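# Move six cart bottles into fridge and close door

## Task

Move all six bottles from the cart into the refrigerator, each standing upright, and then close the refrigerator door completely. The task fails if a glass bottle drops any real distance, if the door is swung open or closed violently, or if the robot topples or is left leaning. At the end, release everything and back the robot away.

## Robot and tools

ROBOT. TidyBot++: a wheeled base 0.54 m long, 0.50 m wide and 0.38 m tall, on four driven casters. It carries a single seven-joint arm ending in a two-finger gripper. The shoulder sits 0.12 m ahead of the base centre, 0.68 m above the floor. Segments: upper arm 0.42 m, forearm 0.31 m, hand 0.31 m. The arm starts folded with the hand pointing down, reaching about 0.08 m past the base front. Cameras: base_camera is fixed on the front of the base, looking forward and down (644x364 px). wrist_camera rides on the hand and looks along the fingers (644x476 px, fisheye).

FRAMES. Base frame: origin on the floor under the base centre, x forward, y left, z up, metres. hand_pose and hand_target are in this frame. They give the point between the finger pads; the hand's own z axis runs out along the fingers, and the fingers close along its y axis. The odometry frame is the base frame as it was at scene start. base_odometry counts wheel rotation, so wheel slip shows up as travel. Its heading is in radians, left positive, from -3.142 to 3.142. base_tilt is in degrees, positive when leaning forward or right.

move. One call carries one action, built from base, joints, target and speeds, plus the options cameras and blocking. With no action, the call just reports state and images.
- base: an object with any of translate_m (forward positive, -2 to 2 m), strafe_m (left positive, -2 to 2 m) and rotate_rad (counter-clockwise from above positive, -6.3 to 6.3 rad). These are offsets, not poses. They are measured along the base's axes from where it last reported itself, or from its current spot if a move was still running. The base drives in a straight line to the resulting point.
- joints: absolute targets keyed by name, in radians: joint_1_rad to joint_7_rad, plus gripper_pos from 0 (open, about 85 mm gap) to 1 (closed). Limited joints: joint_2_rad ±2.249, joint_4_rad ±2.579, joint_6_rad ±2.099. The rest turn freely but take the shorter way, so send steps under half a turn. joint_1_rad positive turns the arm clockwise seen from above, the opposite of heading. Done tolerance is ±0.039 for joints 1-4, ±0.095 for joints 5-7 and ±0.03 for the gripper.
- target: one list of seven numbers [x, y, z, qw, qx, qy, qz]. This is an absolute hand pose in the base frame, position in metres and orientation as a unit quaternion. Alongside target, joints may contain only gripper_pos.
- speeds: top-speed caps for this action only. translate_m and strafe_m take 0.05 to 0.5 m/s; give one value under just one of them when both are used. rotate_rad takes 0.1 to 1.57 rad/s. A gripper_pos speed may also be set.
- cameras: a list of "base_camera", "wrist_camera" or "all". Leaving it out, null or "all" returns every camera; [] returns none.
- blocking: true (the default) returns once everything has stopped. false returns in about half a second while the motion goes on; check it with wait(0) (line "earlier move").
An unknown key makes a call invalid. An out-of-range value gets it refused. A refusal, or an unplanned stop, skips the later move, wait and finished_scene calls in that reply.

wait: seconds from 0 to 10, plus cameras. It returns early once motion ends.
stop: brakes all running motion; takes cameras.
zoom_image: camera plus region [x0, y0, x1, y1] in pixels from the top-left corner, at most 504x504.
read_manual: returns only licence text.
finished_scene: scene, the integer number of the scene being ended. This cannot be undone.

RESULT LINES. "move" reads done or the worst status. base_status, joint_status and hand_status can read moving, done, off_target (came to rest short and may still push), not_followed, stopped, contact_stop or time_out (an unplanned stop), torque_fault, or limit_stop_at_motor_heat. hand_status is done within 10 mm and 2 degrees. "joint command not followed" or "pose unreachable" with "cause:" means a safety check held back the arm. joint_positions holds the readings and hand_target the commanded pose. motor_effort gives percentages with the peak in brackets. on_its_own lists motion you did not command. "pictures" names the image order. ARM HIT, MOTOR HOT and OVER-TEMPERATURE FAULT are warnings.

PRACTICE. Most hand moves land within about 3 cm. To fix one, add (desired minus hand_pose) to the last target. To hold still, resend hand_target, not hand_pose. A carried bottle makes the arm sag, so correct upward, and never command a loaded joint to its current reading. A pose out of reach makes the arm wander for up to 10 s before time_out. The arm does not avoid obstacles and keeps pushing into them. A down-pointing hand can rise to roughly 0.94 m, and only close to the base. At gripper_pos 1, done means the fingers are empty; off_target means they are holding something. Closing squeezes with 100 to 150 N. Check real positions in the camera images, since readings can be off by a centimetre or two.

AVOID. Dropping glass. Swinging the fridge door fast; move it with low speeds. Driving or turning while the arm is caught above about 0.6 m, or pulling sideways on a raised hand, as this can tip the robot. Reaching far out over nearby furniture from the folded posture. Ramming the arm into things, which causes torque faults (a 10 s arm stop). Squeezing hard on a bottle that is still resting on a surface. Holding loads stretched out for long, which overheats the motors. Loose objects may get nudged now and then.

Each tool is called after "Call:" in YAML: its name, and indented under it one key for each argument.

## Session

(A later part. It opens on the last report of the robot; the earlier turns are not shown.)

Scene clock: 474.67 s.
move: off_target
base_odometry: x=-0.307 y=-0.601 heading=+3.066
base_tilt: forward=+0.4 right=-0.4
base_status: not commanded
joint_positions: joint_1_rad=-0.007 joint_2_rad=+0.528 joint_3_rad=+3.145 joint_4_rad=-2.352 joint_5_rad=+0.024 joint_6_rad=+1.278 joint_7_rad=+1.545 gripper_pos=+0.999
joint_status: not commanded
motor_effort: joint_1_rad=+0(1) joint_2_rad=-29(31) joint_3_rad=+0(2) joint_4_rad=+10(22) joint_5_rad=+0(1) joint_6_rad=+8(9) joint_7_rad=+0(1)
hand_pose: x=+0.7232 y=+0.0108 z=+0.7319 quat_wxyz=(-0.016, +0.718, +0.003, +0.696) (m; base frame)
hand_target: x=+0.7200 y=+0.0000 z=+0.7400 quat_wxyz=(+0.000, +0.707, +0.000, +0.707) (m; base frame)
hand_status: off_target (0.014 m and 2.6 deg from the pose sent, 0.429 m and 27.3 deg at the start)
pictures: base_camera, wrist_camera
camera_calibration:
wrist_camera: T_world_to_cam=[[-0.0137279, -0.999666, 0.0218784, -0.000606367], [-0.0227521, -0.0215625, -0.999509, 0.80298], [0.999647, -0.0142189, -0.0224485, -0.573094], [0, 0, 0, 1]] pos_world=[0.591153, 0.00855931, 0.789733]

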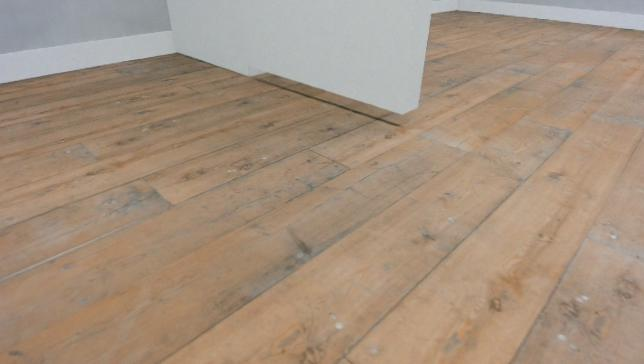

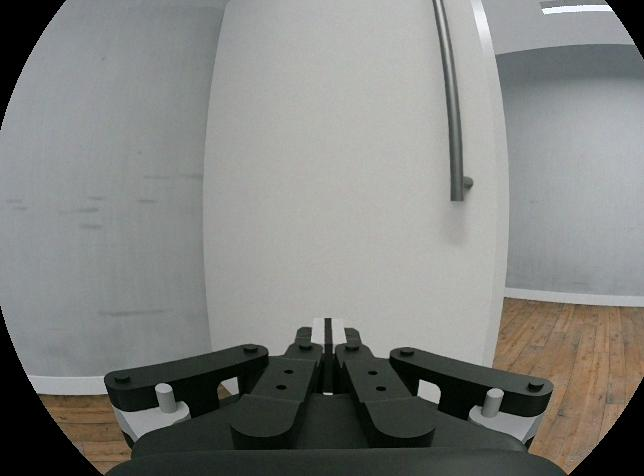

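Call:
move:
  base: {"translate_m":0.264,"strafe_m":-0.122}
  speeds: {"translate_m":0.2}
  cameras: ["wrist_camera"]

Call:
move:
  base: {"translate_m":0.137,"strafe_m":-0.123}
  speeds: {"translate_m":0.1}
  cameras: ["wrist_camera"]

Scene clock: 482.63 s.
move: done
base_odometry: x=-0.561 y=-0.460 heading=+3.067
base_tilt: forward=+0.4 right=-0.4
base_status: done
joint_positions: joint_1_rad=-0.007 joint_2_rad=+0.530 joint_3_rad=+3.147 joint_4_rad=-2.357 joint_5_rad=+0.024 joint_6_rad=+1.283 joint_7_rad=+1.545 gripper_pos=+0.999
joint_status: not commanded
motor_effort: joint_1_rad=+0(2) joint_2_rad=-30(30) joint_3_rad=+0(1) joint_4_rad=+10(11) joint_5_rad=-1(1) joint_6_rad=+9(9) joint_7_rad=+0(1)
hand_pose: x=+0.7220 y=+0.0102 z=+0.7300 quat_wxyz=(-0.015, +0.719, +0.003, +0.695) (m; base frame)
hand_target: x=+0.7200 y=+0.0000 z=+0.7400 quat_wxyz=(+0.000, +0.707, +0.000, +0.707) (m; base frame)
hand_status: not commanded
pictures: wrist_camera
camera_calibration:
wrist_camera: T_world_to_cam=[[-0.0147621, -0.999638, 0.0224777, -0.000908593], [-0.0252019, -0.0221011, -0.999438, 0.802796], [0.999573, -0.0153203, -0.0248666, -0.570136], [0, 0, 0, 1]] pos_world=[0.590112, 0.00809973, 0.788188]

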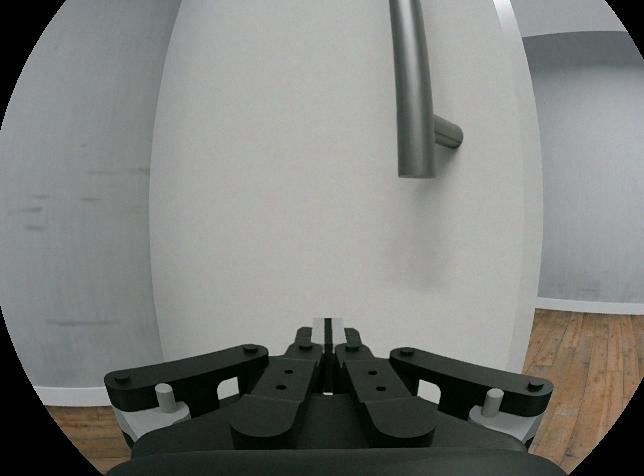

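Scene clock: 485.00 s.
move: done
base_odometry: x=-0.688 y=-0.327 heading=+3.067
base_tilt: forward=+0.4 right=-0.4
base_status: done
joint_positions: joint_1_rad=-0.015 joint_2_rad=+0.535 joint_3_rad=+3.151 joint_4_rad=-2.375 joint_5_rad=+0.027 joint_6_rad=+1.291 joint_7_rad=+1.545 gripper_pos=+0.999
joint_status: not commanded
motor_effort: joint_1_rad=+1(11) joint_2_rad=-29(30) joint_3_rad=+1(10) joint_4_rad=+9(16) joint_5_rad=+0(10) joint_6_rad=+9(10) joint_7_rad=+0(1)
hand_pose: x=+0.7164 y=+0.0141 z=+0.7227 quat_wxyz=(-0.017, +0.724, +0.007, +0.690) (m; base frame)
hand_target: x=+0.7200 y=+0.0000 z=+0.7400 quat_wxyz=(+0.000, +0.707, +0.000, +0.707) (m; base frame)
hand_status: not commanded
pictures: wrist_camera
camera_calibration:
wrist_camera: T_world_to_cam=[[-0.00642494, -0.999655, 0.0254516, -0.00504447], [-0.0397785, -0.0251765, -0.998891, 0.805472], [0.999188, -0.00743024, -0.0396031, -0.553823], [0, 0, 0, 1]] pos_world=[0.585381, 0.0111212, 0.782775]

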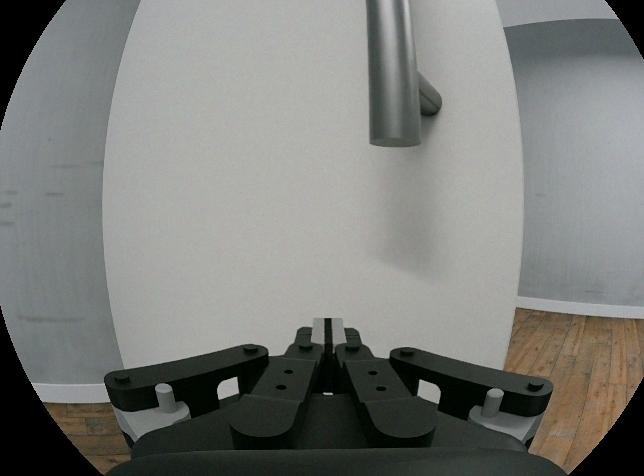

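Call:
move:
  base: {"translate_m":0.134,"strafe_m":-0.065}
  speeds: {"translate_m":0.1}
  cameras: ["wrist_camera"]

Call:
move:
  base: {"translate_m":0.146,"strafe_m":-0.028}
  speeds: {"translate_m":0.1}
  cameras: ["wrist_camera"]

Scene clock: 489.80 s.
move: done
base_odometry: x=-0.817 y=-0.252 heading=+3.067
base_tilt: forward=+0.4 right=-0.4
base_status: done
joint_positions: joint_1_rad=-0.015 joint_2_rad=+0.535 joint_3_rad=+3.151 joint_4_rad=-2.376 joint_5_rad=+0.028 joint_6_rad=+1.294 joint_7_rad=+1.545 gripper_pos=+0.999
joint_status: not commanded
motor_effort: joint_1_rad=+0(6) joint_2_rad=-29(31) joint_3_rad=+0(6) joint_4_rad=+9(19) joint_5_rad=-1(5) joint_6_rad=+8(9) joint_7_rad=+1(1)
hand_pose: x=+0.7163 y=+0.0142 z=+0.7232 quat_wxyz=(-0.017, +0.723, +0.007, +0.690) (m; base frame)
hand_target: x=+0.7200 y=+0.0000 z=+0.7400 quat_wxyz=(+0.000, +0.707, +0.000, +0.707) (m; base frame)
hand_status: not commanded
pictures: wrist_camera
camera_calibration:
wrist_camera: T_world_to_cam=[[-0.00621848, -0.999655, 0.0255223, -0.00520859], [-0.0375629, -0.0252712, -0.998975, 0.804526], [0.999275, -0.00717079, -0.0373927, -0.555423], [0, 0, 0, 1]] pos_world=[0.585208, 0.0111417, 0.783065]

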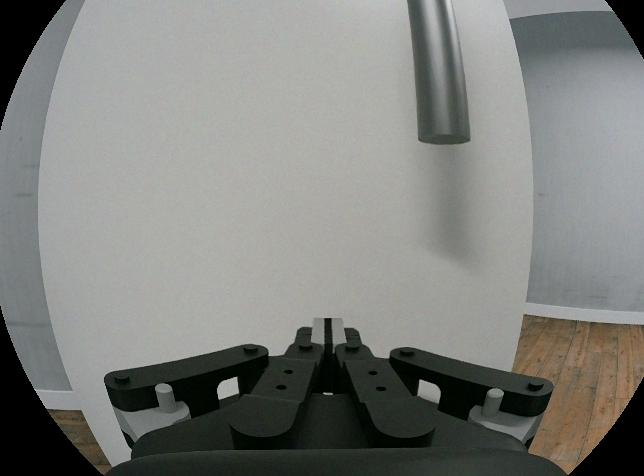

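Scene clock: 491.83 s.
move: done
base_odometry: x=-0.961 y=-0.213 heading=+3.066
base_tilt: forward=+0.4 right=-0.4
base_status: done
joint_positions: joint_1_rad=-0.015 joint_2_rad=+0.535 joint_3_rad=+3.151 joint_4_rad=-2.371 joint_5_rad=+0.028 joint_6_rad=+1.297 joint_7_rad=+1.545 gripper_pos=+0.999
joint_status: not commanded
motor_effort: joint_1_rad=+1(2) joint_2_rad=-29(31) joint_3_rad=+0(3) joint_4_rad=+9(20) joint_5_rad=+0(3) joint_6_rad=+9(9) joint_7_rad=+0(1)
hand_pose: x=+0.7178 y=+0.0142 z=+0.7261 quat_wxyz=(-0.017, +0.721, +0.007, +0.693) (m; base frame)
hand_target: x=+0.7200 y=+0.0000 z=+0.7400 quat_wxyz=(+0.000, +0.707, +0.000, +0.707) (m; base frame)
hand_status: not commanded
pictures: wrist_camera
camera_calibration:
wrist_camera: T_world_to_cam=[[-0.00641441, -0.999658, 0.0253557, -0.00500829], [-0.0295545, -0.0251556, -0.999247, 0.801905], [0.999543, -0.00715895, -0.029383, -0.56283], [0, 0, 0, 1]] pos_world=[0.58624, 0.0111365, 0.78489]

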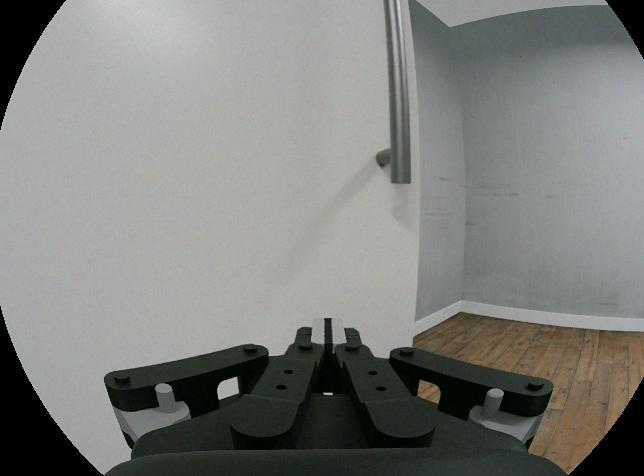

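Call:
move:
  cameras: ["wrist_camera","base_camera"]

Scene clock: 493.70 s.
base_odometry: x=-0.961 y=-0.213 heading=+3.066
base_tilt: forward=+0.4 right=-0.4
base_status: done
joint_positions: joint_1_rad=-0.015 joint_2_rad=+0.535 joint_3_rad=+3.151 joint_4_rad=-2.371 joint_5_rad=+0.028 joint_6_rad=+1.297 joint_7_rad=+1.545 gripper_pos=+0.999
joint_status: not commanded
motor_effort: joint_1_rad=+1(2) joint_2_rad=-29(31) joint_3_rad=+0(3) joint_4_rad=+9(20) joint_5_rad=-1(3) joint_6_rad=+9(9) joint_7_rad=+0(1)
hand_pose: x=+0.7178 y=+0.0142 z=+0.7261 quat_wxyz=(-0.017, +0.721, +0.007, +0.693) (m; base frame)
hand_target: x=+0.7200 y=+0.0000 z=+0.7400 quat_wxyz=(+0.000, +0.707, +0.000, +0.707) (m; base frame)
hand_status: not commanded
pictures: base_camera, wrist_camera
camera_calibration:
wrist_camera: T_world_to_cam=[[-0.00641441, -0.999658, 0.0253557, -0.00500829], [-0.0295545, -0.0251556, -0.999247, 0.801905], [0.999543, -0.00715895, -0.029383, -0.56283], [0, 0, 0, 1]] pos_world=[0.58624, 0.0111365, 0.78489]

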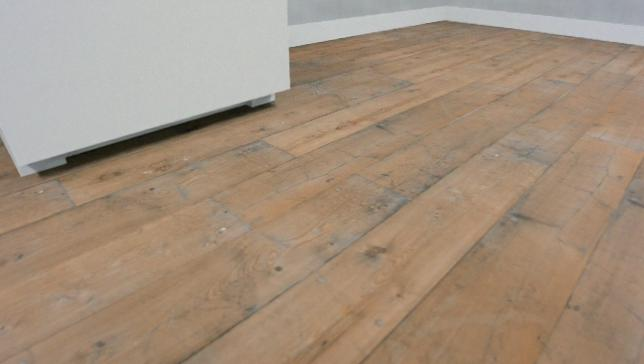

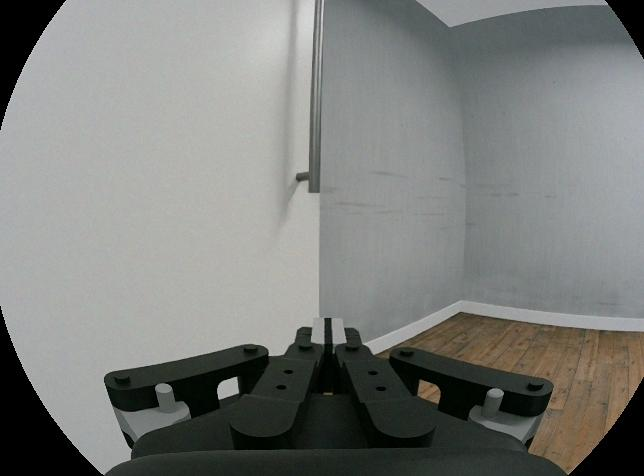

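Call:
move:
  base: {"translate_m":0.518,"strafe_m":-0.469,"rotate_rad":0.785}
  speeds: {"translate_m":0.35}
  cameras: ["wrist_camera"]

Scene clock: 500.83 s.
move: done
base_odometry: x=-1.442 y=+0.294 heading=-2.431
base_tilt: forward=+0.4 right=-0.4
base_status: done
joint_positions: joint_1_rad=-0.011 joint_2_rad=+0.535 joint_3_rad=+3.153 joint_4_rad=-2.371 joint_5_rad=+0.028 joint_6_rad=+1.297 joint_7_rad=+1.545 gripper_pos=+0.999
joint_status: not commanded
motor_effort: joint_1_rad=+0(4) joint_2_rad=-29(30) joint_3_rad=+0(3) joint_4_rad=+9(11) joint_5_rad=+0(3) joint_6_rad=+9(9) joint_7_rad=-1(1)
hand_pose: x=+0.7179 y=+0.0104 z=+0.7261 quat_wxyz=(-0.014, +0.721, +0.005, +0.693) (m; base frame)
hand_target: x=+0.7200 y=+0.0000 z=+0.7400 quat_wxyz=(+0.000, +0.707, +0.000, +0.707) (m; base frame)
hand_status: not commanded
pictures: wrist_camera
camera_calibration:
wrist_camera: T_world_to_cam=[[-0.0127003, -0.999567, 0.0265387, -0.00506572], [-0.0297002, -0.026152, -0.999217, 0.801883], [0.999478, -0.0134785, -0.0293552, -0.562876], [0, 0, 0, 1]] pos_world=[0.586334, 0.00832061, 0.784866]

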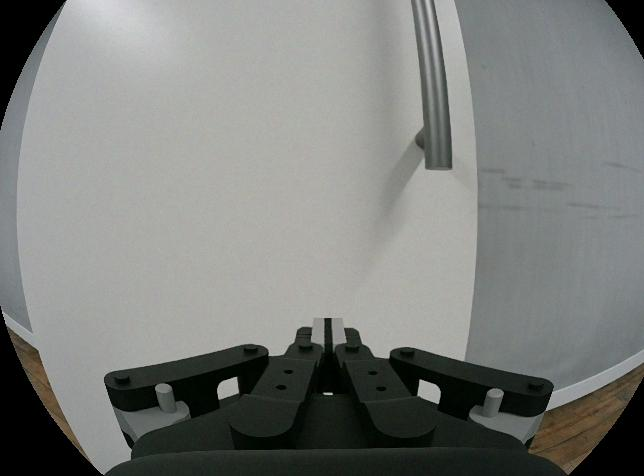

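Call:
move:
  base: {"translate_m":0.12}
  speeds: {"translate_m":0.08}
  cameras: ["wrist_camera"]

Call:
move:
  base: {"translate_m":0.03}
  speeds: {"translate_m":0.05}
  cameras: ["wrist_camera"]

Scene clock: 504.77 s.
move: done
base_odometry: x=-1.533 y=+0.216 heading=-2.431
base_tilt: forward=+0.4 right=-0.4
base_status: done
joint_positions: joint_1_rad=-0.011 joint_2_rad=+0.514 joint_3_rad=+3.153 joint_4_rad=-2.415 joint_5_rad=+0.028 joint_6_rad=+1.312 joint_7_rad=+1.545 gripper_pos=+0.999
joint_status: not commanded
motor_effort: joint_1_rad=+0(1) joint_2_rad=-24(30) joint_3_rad=+1(2) joint_4_rad=+17(24) joint_5_rad=-1(2) joint_6_rad=+7(9) joint_7_rad=+0(1)
hand_pose: x=+0.7033 y=+0.0103 z=+0.7262 quat_wxyz=(-0.014, +0.723, +0.005, +0.690) (m; base frame)
hand_target: x=+0.7200 y=+0.0000 z=+0.7400 quat_wxyz=(+0.000, +0.707, +0.000, +0.707) (m; base frame)
hand_status: not commanded
pictures: wrist_camera
camera_calibration:
wrist_camera: T_world_to_cam=[[-0.0126462, -0.999581, 0.0260452, -0.00504401], [-0.038189, -0.0255455, -0.998944, 0.807288], [0.999191, -0.0136275, -0.0378499, -0.541822], [0, 0, 0, 1]] pos_world=[0.572149, 0.008197, 0.786059]

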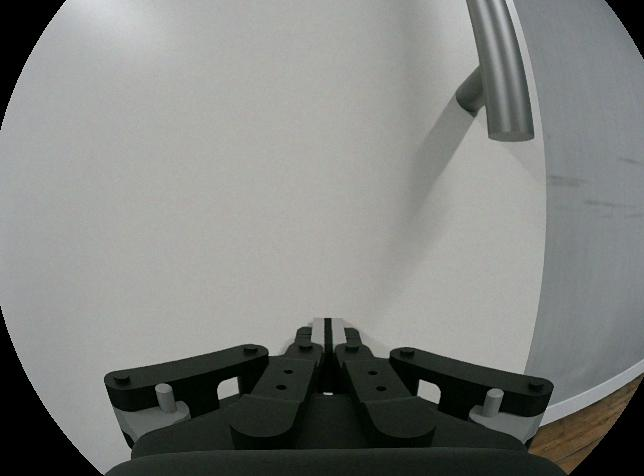

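Scene clock: 505.87 s.
move: done
base_odometry: x=-1.556 y=+0.197 heading=-2.431
base_tilt: forward=+0.3 right=-0.4
base_status: done
joint_positions: joint_1_rad=-0.011 joint_2_rad=+0.470 joint_3_rad=+3.153 joint_4_rad=-2.497 joint_5_rad=+0.028 joint_6_rad=+1.328 joint_7_rad=+1.545 gripper_pos=+0.999
joint_status: not commanded
motor_effort: joint_1_rad=+2(3) joint_2_rad=-15(24) joint_3_rad=+4(4) joint_4_rad=+30(34) joint_5_rad=-2(3) joint_6_rad=+4(8) joint_7_rad=+0(1)
hand_pose: x=+0.6748 y=+0.0102 z=+0.7261 quat_wxyz=(-0.015, +0.731, +0.004, +0.682) (m; base frame)
hand_target: x=+0.7200 y=+0.0000 z=+0.7400 quat_wxyz=(+0.000, +0.707, +0.000, +0.707) (m; base frame)
hand_status: not commanded
pictures: wrist_camera
camera_calibration:
wrist_camera: T_world_to_cam=[[-0.0122964, -0.999602, 0.025375, -0.0052483], [-0.0594957, -0.0246005, -0.997925, 0.819721], [0.998153, -0.0137806, -0.0591696, -0.497255], [0, 0, 0, 1]] pos_world=[0.545041, 0.00806691, 0.788731]

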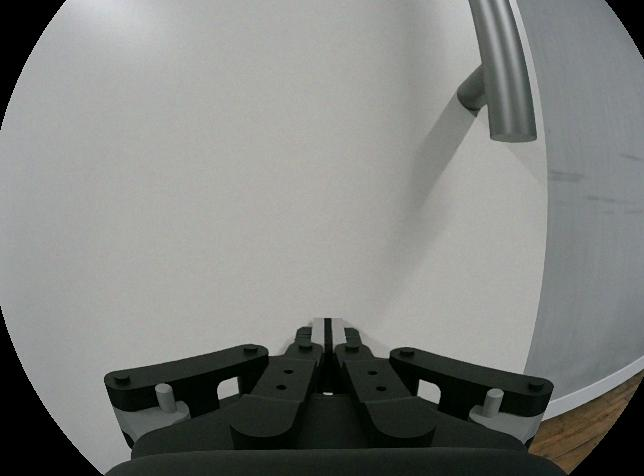

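Call:
move:
  base: {"translate_m":-0.15}
  speeds: {"translate_m":0.2}
  cameras: []

Call:
move:
  base: {"translate_m":-0.3,"strafe_m":-0.5}
  cameras: ["wrist_camera","base_camera"]

Scene clock: 509.23 s.
move: done
base_odometry: x=-1.442 y=+0.295 heading=-2.431
base_tilt: forward=+0.4 right=-0.4
base_status: done
joint_positions: joint_1_rad=-0.011 joint_2_rad=+0.537 joint_3_rad=+3.154 joint_4_rad=-2.363 joint_5_rad=+0.028 joint_6_rad=+1.328 joint_7_rad=+1.545 gripper_pos=+0.999
joint_status: not commanded
motor_effort: joint_1_rad=+0(3) joint_2_rad=-29(32) joint_3_rad=+0(3) joint_4_rad=+10(29) joint_5_rad=-1(3) joint_6_rad=+9(10) joint_7_rad=+0(1)
hand_pose: x=+0.7207 y=+0.0103 z=+0.7374 quat_wxyz=(-0.014, +0.708, +0.005, +0.706) (m; base frame)
hand_target: x=+0.7200 y=+0.0000 z=+0.7400 quat_wxyz=(+0.000, +0.707, +0.000, +0.707) (m; base frame)
hand_status: not commanded
pictures: none
No camera images: "cameras" was empty.

Scene clock: 511.73 s.
move: done
base_odometry: x=-1.541 y=+0.870 heading=-2.431
base_tilt: forward=+0.4 right=-0.4
base_status: done
joint_positions: joint_1_rad=-0.011 joint_2_rad=+0.537 joint_3_rad=+3.154 joint_4_rad=-2.363 joint_5_rad=+0.028 joint_6_rad=+1.328 joint_7_rad=+1.545 gripper_pos=+0.999
joint_status: not commanded
motor_effort: joint_1_rad=+0(3) joint_2_rad=-29(30) joint_3_rad=+0(2) joint_4_rad=+10(11) joint_5_rad=-1(2) joint_6_rad=+9(9) joint_7_rad=+1(1)
hand_pose: x=+0.7207 y=+0.0104 z=+0.7374 quat_wxyz=(-0.014, +0.708, +0.005, +0.706) (m; base frame)
hand_target: x=+0.7200 y=+0.0000 z=+0.7400 quat_wxyz=(+0.000, +0.707, +0.000, +0.707) (m; base frame)
hand_status: not commanded
pictures: base_camera, wrist_camera
camera_calibration:
wrist_camera: T_world_to_cam=[[-0.0136238, -0.999584, 0.0254153, -0.00392763], [0.00678839, -0.0255095, -0.999652, 0.787249], [0.999884, -0.0134466, 0.0071331, -0.592465], [0, 0, 0, 1]] pos_world=[0.586998, 0.00818973, 0.791301]

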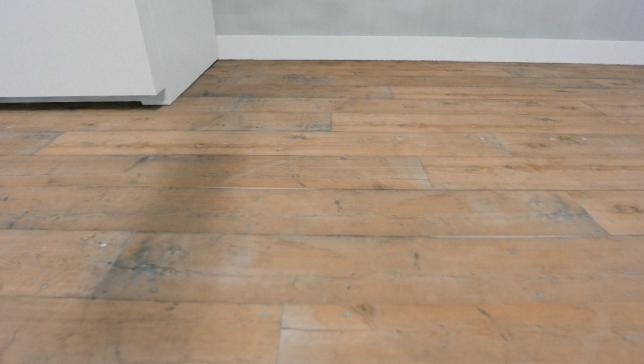

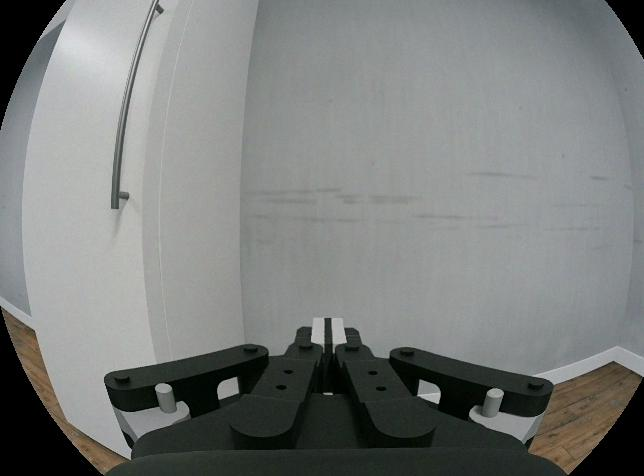

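Flush.

Call:
finished_scene:
  scene: 1

The scene is finished: the task was done.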